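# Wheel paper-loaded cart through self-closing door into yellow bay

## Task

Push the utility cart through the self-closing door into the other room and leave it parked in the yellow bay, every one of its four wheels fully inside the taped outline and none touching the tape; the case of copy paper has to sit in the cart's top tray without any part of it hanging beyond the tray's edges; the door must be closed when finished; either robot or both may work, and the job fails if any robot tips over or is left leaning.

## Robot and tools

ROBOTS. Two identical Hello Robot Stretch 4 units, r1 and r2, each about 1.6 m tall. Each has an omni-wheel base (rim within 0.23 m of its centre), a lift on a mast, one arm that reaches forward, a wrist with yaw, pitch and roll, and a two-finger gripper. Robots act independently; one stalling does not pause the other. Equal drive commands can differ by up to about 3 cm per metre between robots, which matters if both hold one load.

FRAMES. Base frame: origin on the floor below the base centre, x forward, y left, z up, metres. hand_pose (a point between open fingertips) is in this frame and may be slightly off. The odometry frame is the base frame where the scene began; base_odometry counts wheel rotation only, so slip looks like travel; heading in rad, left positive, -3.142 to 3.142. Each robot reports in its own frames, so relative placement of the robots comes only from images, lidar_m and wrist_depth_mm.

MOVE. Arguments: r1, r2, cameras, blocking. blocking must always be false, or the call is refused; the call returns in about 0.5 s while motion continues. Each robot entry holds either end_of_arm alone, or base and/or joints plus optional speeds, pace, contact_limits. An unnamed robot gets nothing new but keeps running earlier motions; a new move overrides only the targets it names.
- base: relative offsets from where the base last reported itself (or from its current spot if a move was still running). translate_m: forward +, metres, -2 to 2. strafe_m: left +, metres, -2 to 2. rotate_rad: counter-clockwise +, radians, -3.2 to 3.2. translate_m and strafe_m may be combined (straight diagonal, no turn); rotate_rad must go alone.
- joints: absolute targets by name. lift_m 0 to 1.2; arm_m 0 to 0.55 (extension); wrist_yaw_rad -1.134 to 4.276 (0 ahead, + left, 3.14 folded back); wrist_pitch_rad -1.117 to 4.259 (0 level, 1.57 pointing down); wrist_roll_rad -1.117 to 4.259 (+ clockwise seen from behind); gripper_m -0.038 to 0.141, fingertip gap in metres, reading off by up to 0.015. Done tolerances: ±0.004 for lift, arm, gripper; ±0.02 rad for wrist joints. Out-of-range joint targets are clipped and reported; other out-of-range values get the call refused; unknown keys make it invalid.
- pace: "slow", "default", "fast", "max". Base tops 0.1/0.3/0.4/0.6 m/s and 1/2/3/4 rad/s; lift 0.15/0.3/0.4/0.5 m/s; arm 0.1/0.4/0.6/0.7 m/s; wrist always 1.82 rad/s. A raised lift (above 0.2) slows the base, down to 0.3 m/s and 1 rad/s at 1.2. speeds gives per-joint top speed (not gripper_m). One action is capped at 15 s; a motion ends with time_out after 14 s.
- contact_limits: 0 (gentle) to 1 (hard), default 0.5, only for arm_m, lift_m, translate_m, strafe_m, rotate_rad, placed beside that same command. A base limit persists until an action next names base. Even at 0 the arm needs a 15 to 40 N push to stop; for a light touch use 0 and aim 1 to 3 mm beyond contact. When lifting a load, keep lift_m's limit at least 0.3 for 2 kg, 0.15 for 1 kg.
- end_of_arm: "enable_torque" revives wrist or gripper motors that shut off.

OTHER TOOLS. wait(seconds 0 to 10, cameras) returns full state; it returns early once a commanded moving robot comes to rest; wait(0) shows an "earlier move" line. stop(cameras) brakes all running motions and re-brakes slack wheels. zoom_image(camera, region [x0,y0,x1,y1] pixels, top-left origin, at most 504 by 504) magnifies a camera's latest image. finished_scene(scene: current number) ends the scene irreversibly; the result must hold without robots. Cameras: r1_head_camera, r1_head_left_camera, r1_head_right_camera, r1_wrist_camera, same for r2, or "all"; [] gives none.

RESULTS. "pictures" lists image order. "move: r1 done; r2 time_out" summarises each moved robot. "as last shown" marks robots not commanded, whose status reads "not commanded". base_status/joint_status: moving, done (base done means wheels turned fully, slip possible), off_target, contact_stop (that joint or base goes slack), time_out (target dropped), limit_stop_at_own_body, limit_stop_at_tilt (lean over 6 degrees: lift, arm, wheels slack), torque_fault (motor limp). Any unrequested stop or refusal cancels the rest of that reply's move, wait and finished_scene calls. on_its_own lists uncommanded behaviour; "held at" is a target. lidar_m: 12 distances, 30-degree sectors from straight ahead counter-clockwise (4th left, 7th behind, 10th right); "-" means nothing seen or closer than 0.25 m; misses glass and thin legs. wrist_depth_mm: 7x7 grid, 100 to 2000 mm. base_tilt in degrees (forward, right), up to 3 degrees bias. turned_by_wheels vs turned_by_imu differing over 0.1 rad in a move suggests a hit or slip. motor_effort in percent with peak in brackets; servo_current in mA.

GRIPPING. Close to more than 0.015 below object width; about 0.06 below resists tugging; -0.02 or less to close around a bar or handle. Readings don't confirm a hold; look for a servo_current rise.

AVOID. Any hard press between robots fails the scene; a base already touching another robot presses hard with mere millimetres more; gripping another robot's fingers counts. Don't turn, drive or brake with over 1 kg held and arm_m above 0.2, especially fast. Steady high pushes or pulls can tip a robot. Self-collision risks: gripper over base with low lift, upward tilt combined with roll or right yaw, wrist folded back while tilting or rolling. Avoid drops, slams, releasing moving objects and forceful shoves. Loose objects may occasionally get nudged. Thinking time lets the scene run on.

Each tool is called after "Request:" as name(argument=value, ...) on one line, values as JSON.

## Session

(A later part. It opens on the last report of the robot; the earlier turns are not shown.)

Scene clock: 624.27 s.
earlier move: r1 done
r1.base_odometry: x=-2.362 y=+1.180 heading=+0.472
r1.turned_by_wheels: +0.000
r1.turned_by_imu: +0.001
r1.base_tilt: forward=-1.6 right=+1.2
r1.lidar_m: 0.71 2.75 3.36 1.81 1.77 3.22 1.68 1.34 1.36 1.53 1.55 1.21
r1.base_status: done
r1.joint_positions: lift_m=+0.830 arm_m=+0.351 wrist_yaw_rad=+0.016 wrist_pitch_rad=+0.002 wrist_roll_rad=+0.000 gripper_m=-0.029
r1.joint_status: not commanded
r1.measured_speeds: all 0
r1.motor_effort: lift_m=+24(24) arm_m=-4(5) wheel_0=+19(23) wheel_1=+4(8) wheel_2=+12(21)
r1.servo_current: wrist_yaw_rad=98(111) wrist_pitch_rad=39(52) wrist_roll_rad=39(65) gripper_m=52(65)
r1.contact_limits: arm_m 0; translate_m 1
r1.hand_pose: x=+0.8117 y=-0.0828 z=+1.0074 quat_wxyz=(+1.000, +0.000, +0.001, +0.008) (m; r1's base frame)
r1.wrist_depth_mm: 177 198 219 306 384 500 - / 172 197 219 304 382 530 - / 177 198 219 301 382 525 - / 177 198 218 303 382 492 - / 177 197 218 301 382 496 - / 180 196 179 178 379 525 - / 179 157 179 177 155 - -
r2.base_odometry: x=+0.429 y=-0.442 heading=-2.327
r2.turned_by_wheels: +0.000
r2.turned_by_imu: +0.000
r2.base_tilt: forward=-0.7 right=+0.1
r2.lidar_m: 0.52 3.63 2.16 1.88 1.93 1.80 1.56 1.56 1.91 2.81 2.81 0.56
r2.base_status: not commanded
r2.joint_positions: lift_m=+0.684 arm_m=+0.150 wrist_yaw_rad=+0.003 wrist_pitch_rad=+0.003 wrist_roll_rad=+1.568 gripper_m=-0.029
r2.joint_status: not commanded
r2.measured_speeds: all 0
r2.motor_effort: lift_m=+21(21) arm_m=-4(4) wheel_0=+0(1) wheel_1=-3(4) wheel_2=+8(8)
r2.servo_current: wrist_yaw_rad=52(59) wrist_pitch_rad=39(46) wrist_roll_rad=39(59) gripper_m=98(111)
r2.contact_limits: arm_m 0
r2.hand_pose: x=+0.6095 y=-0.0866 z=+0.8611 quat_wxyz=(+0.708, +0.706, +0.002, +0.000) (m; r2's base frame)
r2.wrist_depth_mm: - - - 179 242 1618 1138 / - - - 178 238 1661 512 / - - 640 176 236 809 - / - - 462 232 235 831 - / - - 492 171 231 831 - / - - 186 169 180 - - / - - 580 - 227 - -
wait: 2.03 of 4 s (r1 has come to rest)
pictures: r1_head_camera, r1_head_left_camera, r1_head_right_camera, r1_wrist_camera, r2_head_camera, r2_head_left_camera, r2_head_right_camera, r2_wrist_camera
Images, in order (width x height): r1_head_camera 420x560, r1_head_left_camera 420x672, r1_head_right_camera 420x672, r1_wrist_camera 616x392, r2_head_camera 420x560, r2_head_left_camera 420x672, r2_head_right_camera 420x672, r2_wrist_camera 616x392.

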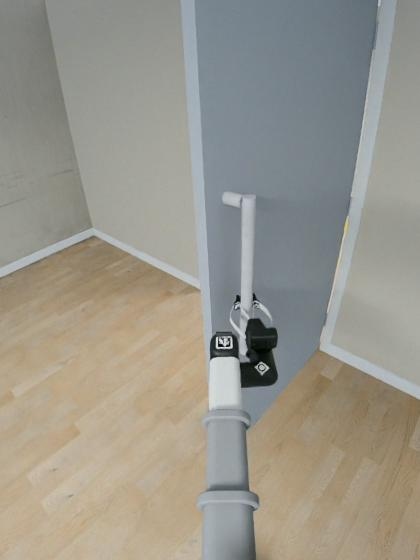

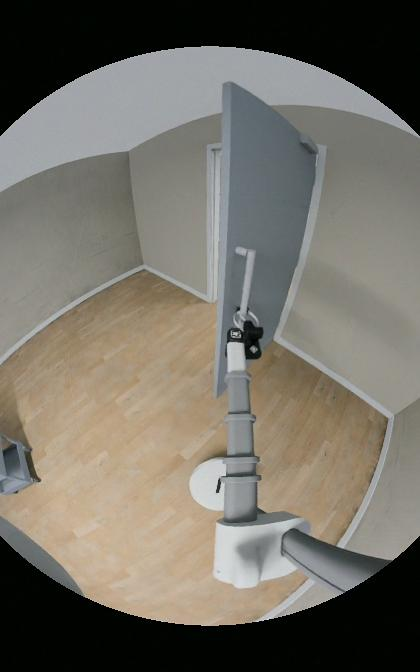

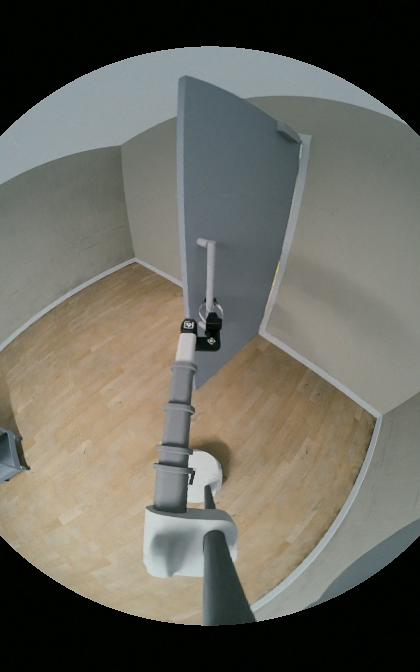

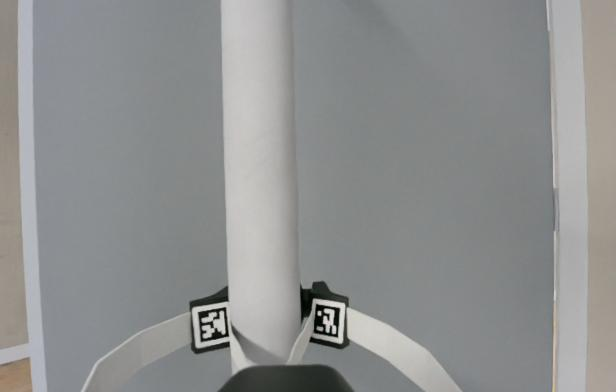

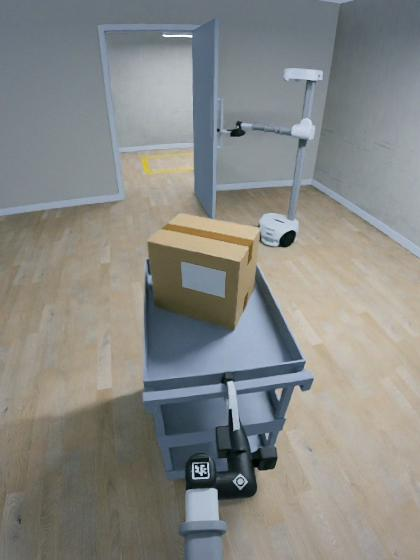

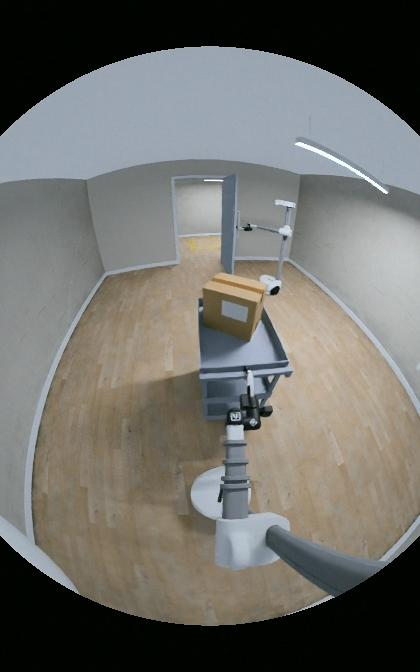

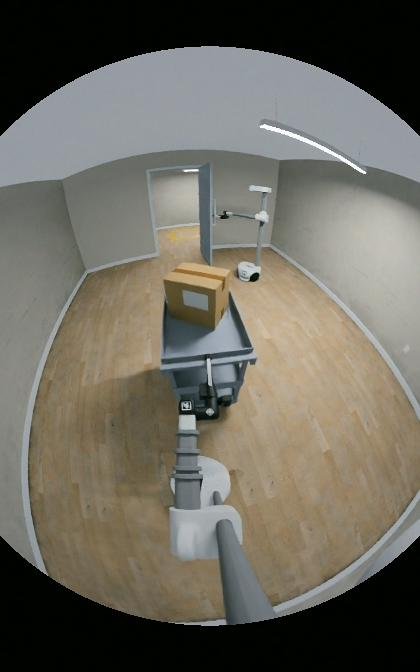

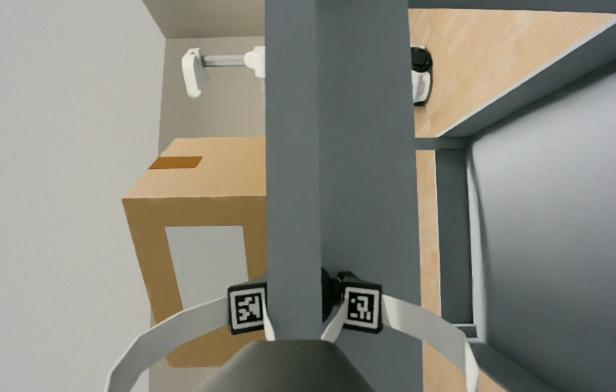

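Request:
move(blocking=false, r2={"base":{"strafe_m":-0.1},"pace":"slow"}, cameras=[])

Request:
wait(seconds=3, cameras=[])

Request:
move(blocking=false, r2={"base":{"rotate_rad":0.14},"pace":"slow"}, cameras=[])

Request:
wait(seconds=2, cameras=["r2_head_camera"])

Scene clock: 672.07 s.
move: r2 moving
r1: as last shown
r1.turned_by_imu: +0.000
r1.lidar_m: 0.72 2.78 3.37 1.82 1.79 3.21 1.66 1.36 1.36 1.51 1.54 1.20
r1.motor_effort: lift_m=+24(24) arm_m=-4(4) wheel_0=+18(18) wheel_1=+4(5) wheel_2=+12(12)
r1.servo_current: wrist_yaw_rad=111(111) wrist_pitch_rad=39(46) wrist_roll_rad=39(52) gripper_m=59(65)
r1.contact_limits: arm_m 0; translate_m 1
r1.wrist_depth_mm: 177 198 220 304 384 504 - / 173 198 219 303 387 525 - / 176 198 218 303 384 521 - / 176 198 218 303 382 492 - / 177 198 219 303 384 492 - / 180 197 180 178 379 521 - / 179 157 180 178 155 - -
r2.base_odometry: x=+0.418 y=-0.432 heading=-2.326
r2.turned_by_wheels: +0.000
r2.turned_by_imu: +0.001
r2.base_tilt: forward=-0.7 right=+0.0
r2.lidar_m: 0.52 3.61 2.20 1.91 1.94 1.79 1.56 1.58 1.88 2.79 2.81 0.57
r2.base_status: strafe_m moving
r2.joint_positions: lift_m=+0.684 arm_m=+0.150 wrist_yaw_rad=+0.003 wrist_pitch_rad=+0.003 wrist_roll_rad=+1.568 gripper_m=-0.029
r2.joint_status: not commanded
r2.measured_speeds: translate_m=+0.000 strafe_m=-0.056 rotate_rad=-0.002 lift_m=+0.000 arm_m=+0.000 wrist_yaw_rad=+0.000 wrist_pitch_rad=+0.000 wrist_roll_rad=+0.000
r2.motor_effort: lift_m=+21(21) arm_m=-3(4) wheel_0=+15(15) wheel_1=-8(8) wheel_2=+0(7)
r2.servo_current: wrist_yaw_rad=33(59) wrist_pitch_rad=46(46) wrist_roll_rad=39(52) gripper_m=91(104)
r2.contact_limits: arm_m 0
r2.hand_pose: x=+0.6096 y=-0.0865 z=+0.8611 quat_wxyz=(+0.708, +0.706, +0.002, +0.000) (m; r2's base frame)
r2.wrist_depth_mm: - - - 182 244 1618 1160 / - - - 179 241 1708 530 / - - - 177 237 809 - / - - 459 233 235 831 - / - - 484 172 231 809 - / - - 187 169 180 - - / - - 574 - 225 - -
pictures: none
No camera images: "cameras" was empty.

Scene clock: 673.70 s.
earlier move: r2 done
r1.base_odometry: x=-2.362 y=+1.180 heading=+0.472
r1.turned_by_wheels: +0.000
r1.turned_by_imu: +0.000
r1.base_tilt: forward=-1.6 right=+1.3
r1.lidar_m: 0.73 2.75 3.36 1.79 1.76 3.22 1.68 1.35 1.35 1.52 1.54 1.17
r1.base_status: not commanded
r1.joint_positions: lift_m=+0.830 arm_m=+0.351 wrist_yaw_rad=+0.016 wrist_pitch_rad=+0.002 wrist_roll_rad=+0.000 gripper_m=-0.029
r1.joint_status: not commanded
r1.measured_speeds: all 0
r1.motor_effort: lift_m=+24(24) arm_m=-4(4) wheel_0=+18(19) wheel_1=+4(5) wheel_2=+12(12)
r1.servo_current: wrist_yaw_rad=104(111) wrist_pitch_rad=46(46) wrist_roll_rad=59(72) gripper_m=65(65)
r1.contact_limits: arm_m 0; translate_m 1
r1.hand_pose: x=+0.8117 y=-0.0828 z=+1.0074 quat_wxyz=(+1.000, +0.000, +0.001, +0.008) (m; r1's base frame)
r1.wrist_depth_mm: 176 198 219 306 387 504 - / 173 198 220 303 382 530 - / 177 198 220 304 384 521 - / 177 198 219 301 384 496 - / 178 198 218 301 382 492 891 / 180 197 180 177 382 521 - / 179 157 179 177 155 - -
r2.base_odometry: x=+0.356 y=-0.374 heading=-2.326
r2.turned_by_wheels: +0.000
r2.turned_by_imu: +0.000
r2.base_tilt: forward=-0.7 right=+0.0
r2.lidar_m: 0.47 3.80 2.30 2.00 2.00 1.78 1.55 1.56 1.84 2.70 2.72 0.60
r2.base_status: done
r2.joint_positions: lift_m=+0.684 arm_m=+0.150 wrist_yaw_rad=+0.003 wrist_pitch_rad=+0.003 wrist_roll_rad=+1.568 gripper_m=-0.029
r2.joint_status: not commanded
r2.measured_speeds: all 0
r2.motor_effort: lift_m=+21(21) arm_m=-3(4) wheel_0=+7(15) wheel_1=-4(8) wheel_2=+0(7)
r2.servo_current: wrist_yaw_rad=46(59) wrist_pitch_rad=33(46) wrist_roll_rad=39(59) gripper_m=98(104)
r2.contact_limits: arm_m 0
r2.hand_pose: x=+0.6096 y=-0.0866 z=+0.8611 quat_wxyz=(+0.708, +0.706, +0.002, +0.000) (m; r2's base frame)
r2.wrist_depth_mm: - - - 206 277 298 297 / - - - 198 264 1661 1138 / - - - 189 253 1661 - / - - 591 182 243 820 - / - 477 462 176 234 820 - / - - 186 169 180 - - / - - 521 - 220 - -
wait: 1.63 of 3 s (r2 has come to rest)
pictures: none
No camera images: "cameras" was empty.

Scene clock: 674.20 s.
move: r2 moving
r1: as last shown
r1.lidar_m: 0.73 2.75 3.35 1.82 1.74 3.21 1.68 1.35 1.35 1.51 1.54 1.20
r1.servo_current: wrist_yaw_rad=104(104) wrist_pitch_rad=39(46) wrist_roll_rad=39(59) gripper_m=59(65)
r1.contact_limits: arm_m 0; translate_m 1
r1.wrist_depth_mm: 177 197 219 303 387 500 - / 173 198 218 304 382 530 - / 177 198 219 304 382 525 - / 177 198 218 300 382 496 - / 177 197 218 301 382 492 891 / 180 196 179 177 382 525 - / 179 157 180 177 155 - -
r2.base_odometry: x=+0.356 y=-0.374 heading=-2.218
r2.turned_by_wheels: +0.108
r2.turned_by_imu: +0.105
r2.base_tilt: forward=-0.7 right=+0.1
r2.lidar_m: 0.53 3.25 2.19 2.00 2.06 1.66 1.54 1.59 2.03 2.72 2.76 0.58
r2.base_status: rotate_rad moving
r2.joint_positions: lift_m=+0.684 arm_m=+0.150 wrist_yaw_rad=-0.007 wrist_pitch_rad=+0.003 wrist_roll_rad=+1.569 gripper_m=-0.029
r2.joint_status: not commanded
r2.measured_speeds: translate_m=+0.003 strafe_m=+0.002 rotate_rad=+0.280 lift_m=+0.000 arm_m=+0.000 wrist_yaw_rad=+0.047 wrist_pitch_rad=+0.000 wrist_roll_rad=+0.000
r2.motor_effort: lift_m=+21(21) arm_m=+3(4) wheel_0=-7(11) wheel_1=-5(9) wheel_2=-11(16)
r2.servo_current: wrist_yaw_rad=59(65) wrist_pitch_rad=39(46) wrist_roll_rad=46(52) gripper_m=91(104)
r2.contact_limits: arm_m 0
r2.hand_pose: x=+0.6086 y=-0.0895 z=+0.8611 quat_wxyz=(+0.708, +0.706, -0.002, -0.004) (m; r2's base frame)
r2.wrist_depth_mm: - - - 181 244 1661 1160 / - - - 179 241 1661 500 / - - 654 176 238 820 - / - - 466 175 235 831 - / - - 484 172 231 820 - / - - 185 169 179 820 - / - - 564 - 225 - -
pictures: none
No camera images: "cameras" was empty.

Scene clock: 674.87 s.
earlier move: r2 done
r1.base_odometry: x=-2.362 y=+1.180 heading=+0.472
r1.turned_by_wheels: +0.000
r1.turned_by_imu: +0.000
r1.base_tilt: forward=-1.6 right=+1.2
r1.lidar_m: 0.73 2.74 3.36 1.82 1.75 3.24 1.65 1.36 1.34 1.53 1.55 1.22
r1.base_status: not commanded
r1.joint_positions: lift_m=+0.830 arm_m=+0.351 wrist_yaw_rad=+0.016 wrist_pitch_rad=+0.002 wrist_roll_rad=+0.000 gripper_m=-0.029
r1.joint_status: not commanded
r1.measured_speeds: all 0
r1.motor_effort: lift_m=+24(24) arm_m=-4(4) wheel_0=+18(19) wheel_1=+4(5) wheel_2=+12(12)
r1.servo_current: wrist_yaw_rad=85(104) wrist_pitch_rad=46(46) wrist_roll_rad=59(65) gripper_m=59(65)
r1.contact_limits: arm_m 0; translate_m 1
r1.hand_pose: x=+0.8117 y=-0.0828 z=+1.0074 quat_wxyz=(+1.000, +0.000, +0.001, +0.008) (m; r1's base frame)
r1.wrist_depth_mm: 177 198 219 303 387 500 - / 173 198 220 303 387 521 - / 177 198 219 301 384 521 - / 177 197 219 304 379 492 - / 177 197 218 301 382 488 904 / 180 196 180 178 382 521 - / 179 157 180 177 156 - -
r2.base_odometry: x=+0.356 y=-0.374 heading=-2.187
r2.turned_by_wheels: +0.031
r2.turned_by_imu: +0.030
r2.base_tilt: forward=-0.6 right=+0.0
r2.lidar_m: 0.54 3.13 2.15 2.00 2.09 1.68 1.55 1.57 2.06 2.71 2.77 0.57
r2.base_status: done
r2.joint_positions: lift_m=+0.684 arm_m=+0.150 wrist_yaw_rad=+0.003 wrist_pitch_rad=+0.003 wrist_roll_rad=+1.569 gripper_m=-0.029
r2.joint_status: not commanded
r2.measured_speeds: all 0
r2.motor_effort: lift_m=+21(21) arm_m=+4(4) wheel_0=-1(11) wheel_1=-4(9) wheel_2=-1(16)
r2.servo_current: wrist_yaw_rad=46(65) wrist_pitch_rad=46(46) wrist_roll_rad=52(59) gripper_m=91(104)
r2.contact_limits: arm_m 0
r2.hand_pose: x=+0.6095 y=-0.0866 z=+0.8611 quat_wxyz=(+0.708, +0.706, +0.002, +0.000) (m; r2's base frame)
r2.wrist_depth_mm: - - - 167 225 1661 1160 / - - - 167 227 1618 - / - - 530 168 228 831 - / - 480 459 168 229 831 - / - - 508 169 229 831 - / - - 186 170 180 - - / - - - - 229 1708 -
wait: 0.67 of 2 s (r2 has come to rest)
pictures: r2_head_camera
Images, in order (width x height): r2_head_camera 420x560.

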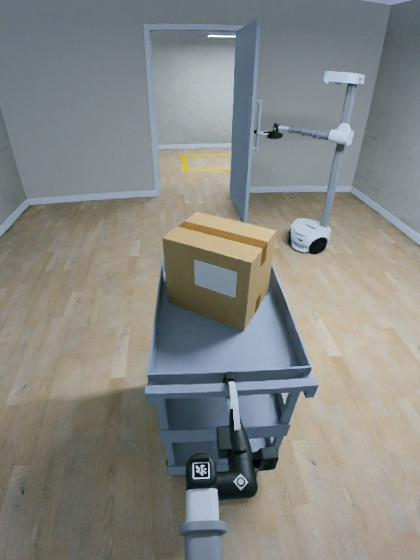

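Request:
move(blocking=false, r2={"base":{"strafe_m":-0.12},"pace":"slow"}, cameras=[])

Request:
wait(seconds=3, cameras=[])

Request:
move(blocking=false, r2={"base":{"rotate_rad":0.135},"pace":"slow"}, cameras=[])

Request:
wait(seconds=2, cameras=["r2_head_camera"])

Scene clock: 684.10 s.
move: r2 moving
r1: as last shown
r1.base_tilt: forward=-1.6 right=+1.3
r1.lidar_m: 0.71 2.75 3.37 1.82 1.75 3.22 1.65 1.35 1.35 1.52 1.53 1.20
r1.motor_effort: lift_m=+24(24) arm_m=-4(4) wheel_0=+19(19) wheel_1=+5(5) wheel_2=+12(12)
r1.servo_current: wrist_yaw_rad=91(137) wrist_pitch_rad=39(46) wrist_roll_rad=46(65) gripper_m=65(65)
r1.contact_limits: arm_m 0; translate_m 1
r1.wrist_depth_mm: 176 198 219 304 387 500 - / 173 198 218 303 382 525 - / 177 198 218 301 382 525 - / 176 198 218 301 382 492 - / 177 197 218 303 382 488 891 / 180 196 180 178 384 525 - / 179 158 179 177 155 - -
r2.base_odometry: x=+0.344 y=-0.366 heading=-2.186
r2.turned_by_wheels: +0.000
r2.turned_by_imu: +0.001
r2.base_tilt: forward=-0.7 right=+0.0
r2.lidar_m: 0.53 3.14 2.16 2.01 2.09 1.66 1.53 1.59 2.06 2.70 2.76 0.57
r2.base_status: strafe_m moving
r2.joint_positions: lift_m=+0.684 arm_m=+0.150 wrist_yaw_rad=+0.003 wrist_pitch_rad=+0.003 wrist_roll_rad=+1.569 gripper_m=-0.029
r2.joint_status: not commanded
r2.measured_speeds: translate_m=+0.000 strafe_m=-0.056 rotate_rad=-0.002 lift_m=+0.000 arm_m=+0.000 wrist_yaw_rad=+0.000 wrist_pitch_rad=+0.000 wrist_roll_rad=+0.000
r2.motor_effort: lift_m=+21(21) arm_m=+4(4) wheel_0=+9(13) wheel_1=-6(8) wheel_2=+0(1)
r2.servo_current: wrist_yaw_rad=52(59) wrist_pitch_rad=46(46) wrist_roll_rad=39(59) gripper_m=91(98)
r2.contact_limits: arm_m 0
r2.hand_pose: x=+0.6095 y=-0.0866 z=+0.8611 quat_wxyz=(+0.708, +0.706, +0.002, +0.000) (m; r2's base frame)
r2.wrist_depth_mm: - - - 166 226 1661 1205 / - - - 168 227 1537 - / - - 535 168 228 831 - / - 477 462 168 229 831 - / - - 508 169 230 831 - / - - 186 168 179 - - / - - - - 231 1576 -
pictures: none
No camera images: "cameras" was empty.

Scene clock: 685.93 s.
earlier move: r2 done
r1.base_odometry: x=-2.362 y=+1.180 heading=+0.472
r1.turned_by_wheels: +0.000
r1.turned_by_imu: +0.000
r1.base_tilt: forward=-1.6 right=+1.2
r1.lidar_m: 0.71 2.78 3.37 1.79 1.73 3.19 1.65 1.36 1.35 1.52 1.55 1.18
r1.base_status: not commanded
r1.joint_positions: lift_m=+0.830 arm_m=+0.351 wrist_yaw_rad=+0.016 wrist_pitch_rad=+0.002 wrist_roll_rad=+0.000 gripper_m=-0.029
r1.joint_status: not commanded
r1.measured_speeds: all 0
r1.motor_effort: lift_m=+24(24) arm_m=-4(4) wheel_0=+18(19) wheel_1=+4(5) wheel_2=+12(12)
r1.servo_current: wrist_yaw_rad=78(137) wrist_pitch_rad=39(52) wrist_roll_rad=59(65) gripper_m=52(65)
r1.contact_limits: arm_m 0; translate_m 1
r1.hand_pose: x=+0.8117 y=-0.0828 z=+1.0074 quat_wxyz=(+1.000, +0.000, +0.001, +0.008) (m; r1's base frame)
r1.wrist_depth_mm: 176 198 218 306 389 504 - / 173 198 219 301 387 525 - / 177 199 216 303 382 530 - / 176 197 219 303 384 492 - / 177 197 217 301 384 492 - / 180 196 180 178 379 521 - / 179 157 179 177 155 - -
r2.base_odometry: x=+0.258 y=-0.305 heading=-2.187
r2.turned_by_wheels: +0.000
r2.turned_by_imu: +0.000
r2.base_tilt: forward=-0.6 right=+0.1
r2.lidar_m: 0.50 3.32 2.28 2.08 2.20 1.65 1.53 1.56 2.04 2.59 2.65 0.60
r2.base_status: done
r2.joint_positions: lift_m=+0.684 arm_m=+0.150 wrist_yaw_rad=+0.003 wrist_pitch_rad=+0.003 wrist_roll_rad=+1.569 gripper_m=-0.029
r2.joint_status: not commanded
r2.measured_speeds: all 0
r2.motor_effort: lift_m=+21(21) arm_m=+4(4) wheel_0=+5(13) wheel_1=-3(8) wheel_2=+0(1)
r2.servo_current: wrist_yaw_rad=52(65) wrist_pitch_rad=39(46) wrist_roll_rad=39(59) gripper_m=91(98)
r2.contact_limits: arm_m 0
r2.hand_pose: x=+0.6095 y=-0.0866 z=+0.8611 quat_wxyz=(+0.708, +0.706, +0.002, +0.000) (m; r2's base frame)
r2.wrist_depth_mm: - - - 193 258 1576 1138 / - - - 189 252 1661 525 / - - - 182 245 842 - / - - 508 179 238 842 - / - 488 477 174 234 831 - / - - 186 169 179 - - / - - 544 - 224 - -
wait: 1.83 of 3 s (r2 has come to rest)
pictures: none
No camera images: "cameras" was empty.

Scene clock: 686.43 s.
move: r2 moving
r1: as last shown
r1.lidar_m: 0.73 2.72 3.37 1.80 1.72 3.21 1.63 1.37 1.35 1.48 1.54 1.15
r1.servo_current: wrist_yaw_rad=111(111) wrist_pitch_rad=39(46) wrist_roll_rad=52(59) gripper_m=59(59)
r1.contact_limits: arm_m 0; translate_m 1
r1.wrist_depth_mm: 176 198 219 303 387 496 - / 173 198 218 303 384 525 - / 177 198 218 301 384 521 - / 177 197 219 303 382 496 - / 177 198 218 300 379 496 891 / 180 197 180 177 379 521 - / 179 158 179 178 155 - -
r2.base_odometry: x=+0.258 y=-0.305 heading=-2.080
r2.turned_by_wheels: +0.107
r2.turned_by_imu: +0.104
r2.base_tilt: forward=-0.6 right=+0.1
r2.lidar_m: 0.53 2.96 2.17 2.11 2.14 1.57 1.52 1.62 2.27 2.60 2.74 0.59
r2.base_status: rotate_rad moving
r2.joint_positions: lift_m=+0.684 arm_m=+0.150 wrist_yaw_rad=-0.006 wrist_pitch_rad=+0.003 wrist_roll_rad=+1.569 gripper_m=-0.029
r2.joint_status: not commanded
r2.measured_speeds: translate_m=+0.002 strafe_m=+0.004 rotate_rad=+0.262 lift_m=+0.000 arm_m=+0.000 wrist_yaw_rad=+0.054 wrist_pitch_rad=+0.000 wrist_roll_rad=+0.000
r2.motor_effort: lift_m=+21(21) arm_m=+5(5) wheel_0=-6(11) wheel_1=-5(10) wheel_2=-9(16)
r2.servo_current: wrist_yaw_rad=52(59) wrist_pitch_rad=46(46) wrist_roll_rad=52(52) gripper_m=91(98)
r2.contact_limits: arm_m 0
r2.hand_pose: x=+0.6087 y=-0.0893 z=+0.8611 quat_wxyz=(+0.708, +0.706, -0.001, -0.003) (m; r2's base frame)
r2.wrist_depth_mm: - - - 172 233 1661 1160 / - - - 171 232 1661 - / - - 559 170 231 820 - / - 477 466 170 230 842 - / - - 504 169 229 831 - / - - 186 169 180 - - / - - - - 228 - -
pictures: none
No camera images: "cameras" was empty.

Scene clock: 686.97 s.
earlier move: r2 done
r1.base_odometry: x=-2.362 y=+1.180 heading=+0.472
r1.turned_by_wheels: +0.000
r1.turned_by_imu: +0.000
r1.base_tilt: forward=-1.6 right=+1.2
r1.lidar_m: 0.71 2.78 3.35 1.81 1.75 3.20 1.67 1.37 1.35 1.51 1.54 1.20
r1.base_status: not commanded
r1.joint_positions: lift_m=+0.830 arm_m=+0.351 wrist_yaw_rad=+0.016 wrist_pitch_rad=+0.002 wrist_roll_rad=+0.000 gripper_m=-0.029
r1.joint_status: not commanded
r1.measured_speeds: all 0
r1.motor_effort: lift_m=+24(24) arm_m=-4(4) wheel_0=+18(19) wheel_1=+5(5) wheel_2=+12(12)
r1.servo_current: wrist_yaw_rad=104(111) wrist_pitch_rad=46(46) wrist_roll_rad=59(65) gripper_m=59(65)
r1.contact_limits: arm_m 0; translate_m 1
r1.hand_pose: x=+0.8117 y=-0.0828 z=+1.0074 quat_wxyz=(+1.000, +0.000, +0.001, +0.008) (m; r1's base frame)
r1.wrist_depth_mm: 176 198 219 306 384 508 - / 172 199 218 304 384 530 - / 177 198 219 303 382 525 - / 177 198 217 301 387 492 - / 177 198 218 303 382 488 891 / 180 196 179 178 382 521 - / 179 157 180 178 156 - -
r2.base_odometry: x=+0.258 y=-0.305 heading=-2.052
r2.turned_by_wheels: +0.028
r2.turned_by_imu: +0.027
r2.base_tilt: forward=-0.7 right=+0.1
r2.lidar_m: 0.54 2.90 2.19 2.12 2.06 1.58 1.53 1.64 2.34 2.58 2.74 0.55
r2.base_status: done
r2.joint_positions: lift_m=+0.684 arm_m=+0.150 wrist_yaw_rad=+0.003 wrist_pitch_rad=+0.003 wrist_roll_rad=+1.569 gripper_m=-0.029
r2.joint_status: not commanded
r2.measured_speeds: all 0
r2.motor_effort: lift_m=+21(21) arm_m=+4(5) wheel_0=+2(11) wheel_1=-1(10) wheel_2=-4(16)
r2.servo_current: wrist_yaw_rad=46(59) wrist_pitch_rad=39(46) wrist_roll_rad=52(52) gripper_m=91(98)
r2.contact_limits: arm_m 0
r2.hand_pose: x=+0.6095 y=-0.0866 z=+0.8611 quat_wxyz=(+0.708, +0.706, +0.002, +0.000) (m; r2's base frame)
r2.wrist_depth_mm: - - - 158 216 1661 1160 / - - - 159 219 798 - / - - 477 162 221 820 - / - 484 469 163 225 831 - / - - 525 167 229 842 - / - - 186 169 180 - - / - - - - 234 1708 -
wait: 0.53 of 2 s (r2 has come to rest)
pictures: r2_head_camera
Images, in order (width x height): r2_head_camera 420x560.

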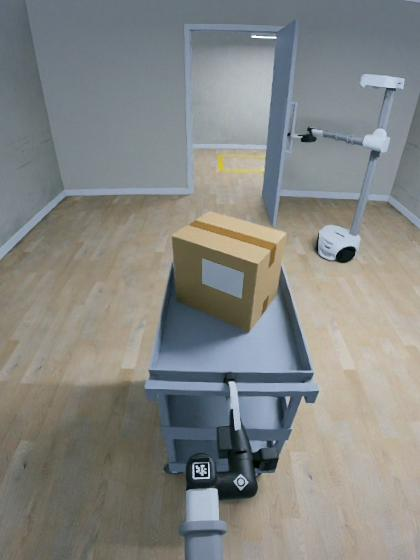

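Request:
move(blocking=false, r2={"base":{"translate_m":0.3,"strafe_m":0.03},"pace":"slow"}, cameras=[])

Request:
wait(seconds=5, cameras=["r2_head_camera","r2_wrist_camera"])

Scene clock: 702.97 s.
move: r2 moving
r1: as last shown
r1.lidar_m: 0.70 2.75 3.37 1.76 1.75 3.21 1.68 1.37 1.34 1.50 1.53 1.19
r1.motor_effort: lift_m=+24(24) arm_m=-4(4) wheel_0=+18(18) wheel_1=+5(5) wheel_2=+12(12)
r1.servo_current: wrist_yaw_rad=91(104) wrist_pitch_rad=39(46) wrist_roll_rad=46(52) gripper_m=52(65)
r1.contact_limits: arm_m 0; translate_m 1
r1.wrist_depth_mm: 176 198 219 304 387 504 - / 173 198 218 303 384 525 - / 177 198 220 303 387 530 - / 177 198 219 301 382 492 - / 176 198 218 303 384 492 - / 180 196 180 178 384 521 - / 179 157 180 177 155 - -
r2.base_odometry: x=+0.254 y=-0.316 heading=-2.052
r2.turned_by_wheels: +0.000
r2.turned_by_imu: +0.000
r2.base_tilt: forward=-0.7 right=+0.1
r2.lidar_m: 0.55 2.90 2.19 2.12 2.10 1.61 1.56 1.65 2.35 2.60 2.74 0.56
r2.base_status: translate_m moving; strafe_m moving
r2.joint_positions: lift_m=+0.684 arm_m=+0.150 wrist_yaw_rad=+0.001 wrist_pitch_rad=+0.003 wrist_roll_rad=+1.569 gripper_m=-0.029
r2.joint_status: not commanded
r2.measured_speeds: translate_m=+0.048 strafe_m=+0.005 rotate_rad=+0.001 lift_m=+0.000 arm_m=+0.000 wrist_yaw_rad=-0.005 wrist_pitch_rad=+0.000 wrist_roll_rad=+0.000
r2.motor_effort: lift_m=+21(21) arm_m=+5(5) wheel_0=+7(7) wheel_1=+7(9) wheel_2=-13(13)
r2.servo_current: wrist_yaw_rad=52(52) wrist_pitch_rad=46(46) wrist_roll_rad=46(59) gripper_m=91(98)
r2.contact_limits: arm_m 0
r2.hand_pose: x=+0.6093 y=-0.0871 z=+0.8611 quat_wxyz=(+0.708, +0.706, +0.001, -0.001) (m; r2's base frame)
r2.wrist_depth_mm: - - - 158 216 1661 1138 / - - - 160 219 741 - / - - 484 162 221 820 - / - 488 466 164 225 831 - / - - 525 166 229 842 - / - - 185 168 180 - - / - - - - 235 1708 -
pictures: none
No camera images: "cameras" was empty.

Scene clock: 706.77 s.
earlier move: r2 done
r1.base_odometry: x=-2.362 y=+1.180 heading=+0.472
r1.turned_by_wheels: +0.000
r1.turned_by_imu: +0.000
r1.base_tilt: forward=-1.6 right=+1.2
r1.lidar_m: 0.75 2.77 3.34 1.51 1.52 3.26 1.67 1.37 1.33 1.51 1.55 1.19
r1.base_status: not commanded
r1.joint_positions: lift_m=+0.830 arm_m=+0.351 wrist_yaw_rad=+0.016 wrist_pitch_rad=+0.002 wrist_roll_rad=+0.000 gripper_m=-0.029
r1.joint_status: not commanded
r1.measured_speeds: all 0
r1.motor_effort: lift_m=+24(24) arm_m=-4(4) wheel_0=+18(19) wheel_1=+5(5) wheel_2=+12(12)
r1.servo_current: wrist_yaw_rad=85(117) wrist_pitch_rad=39(52) wrist_roll_rad=39(65) gripper_m=59(65)
r1.contact_limits: arm_m 0; translate_m 1
r1.hand_pose: x=+0.8117 y=-0.0828 z=+1.0074 quat_wxyz=(+1.000, +0.000, +0.001, +0.008) (m; r1's base frame)
r1.wrist_depth_mm: 176 198 219 304 384 504 - / 172 198 219 303 387 525 - / 176 198 218 304 387 525 - / 177 198 219 300 382 492 - / 177 198 218 301 382 492 878 / 181 196 180 178 382 525 - / 179 157 179 177 155 - -
r2.base_odometry: x=+0.146 y=-0.584 heading=-2.052
r2.turned_by_wheels: +0.000
r2.turned_by_imu: +0.000
r2.base_tilt: forward=-0.7 right=+0.1
r2.lidar_m: 0.57 2.81 2.12 2.08 2.24 1.91 1.81 1.97 2.72 2.61 2.83 0.51
r2.base_status: done
r2.joint_positions: lift_m=+0.684 arm_m=+0.150 wrist_yaw_rad=-0.003 wrist_pitch_rad=+0.003 wrist_roll_rad=+1.569 gripper_m=-0.029
r2.joint_status: not commanded
r2.measured_speeds: all 0
r2.motor_effort: lift_m=+21(21) arm_m=+5(5) wheel_0=+4(11) wheel_1=+3(9) wheel_2=-8(15)
r2.servo_current: wrist_yaw_rad=52(65) wrist_pitch_rad=46(52) wrist_roll_rad=46(65) gripper_m=91(98)
r2.contact_limits: arm_m 0
r2.hand_pose: x=+0.6090 y=-0.0882 z=+0.8611 quat_wxyz=(+0.708, +0.706, +0.000, -0.002) (m; r2's base frame)
r2.wrist_depth_mm: - - 554 132 186 - - / - 466 449 137 195 759 - / - 452 439 143 206 - - / - - 512 151 213 - - / - - 621 157 224 - - / - - 186 167 180 1576 508 / - - - - - 1661 462
wait: 3.80 of 5 s (r2 has come to rest)
pictures: r2_head_camera, r2_wrist_camera
Images, in order (width x height): r2_head_camera 420x560, r2_wrist_camera 616x392.

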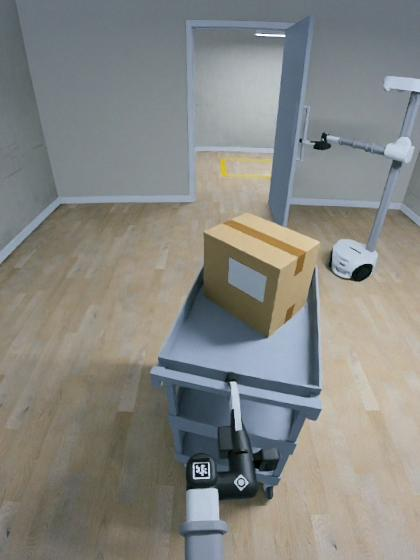

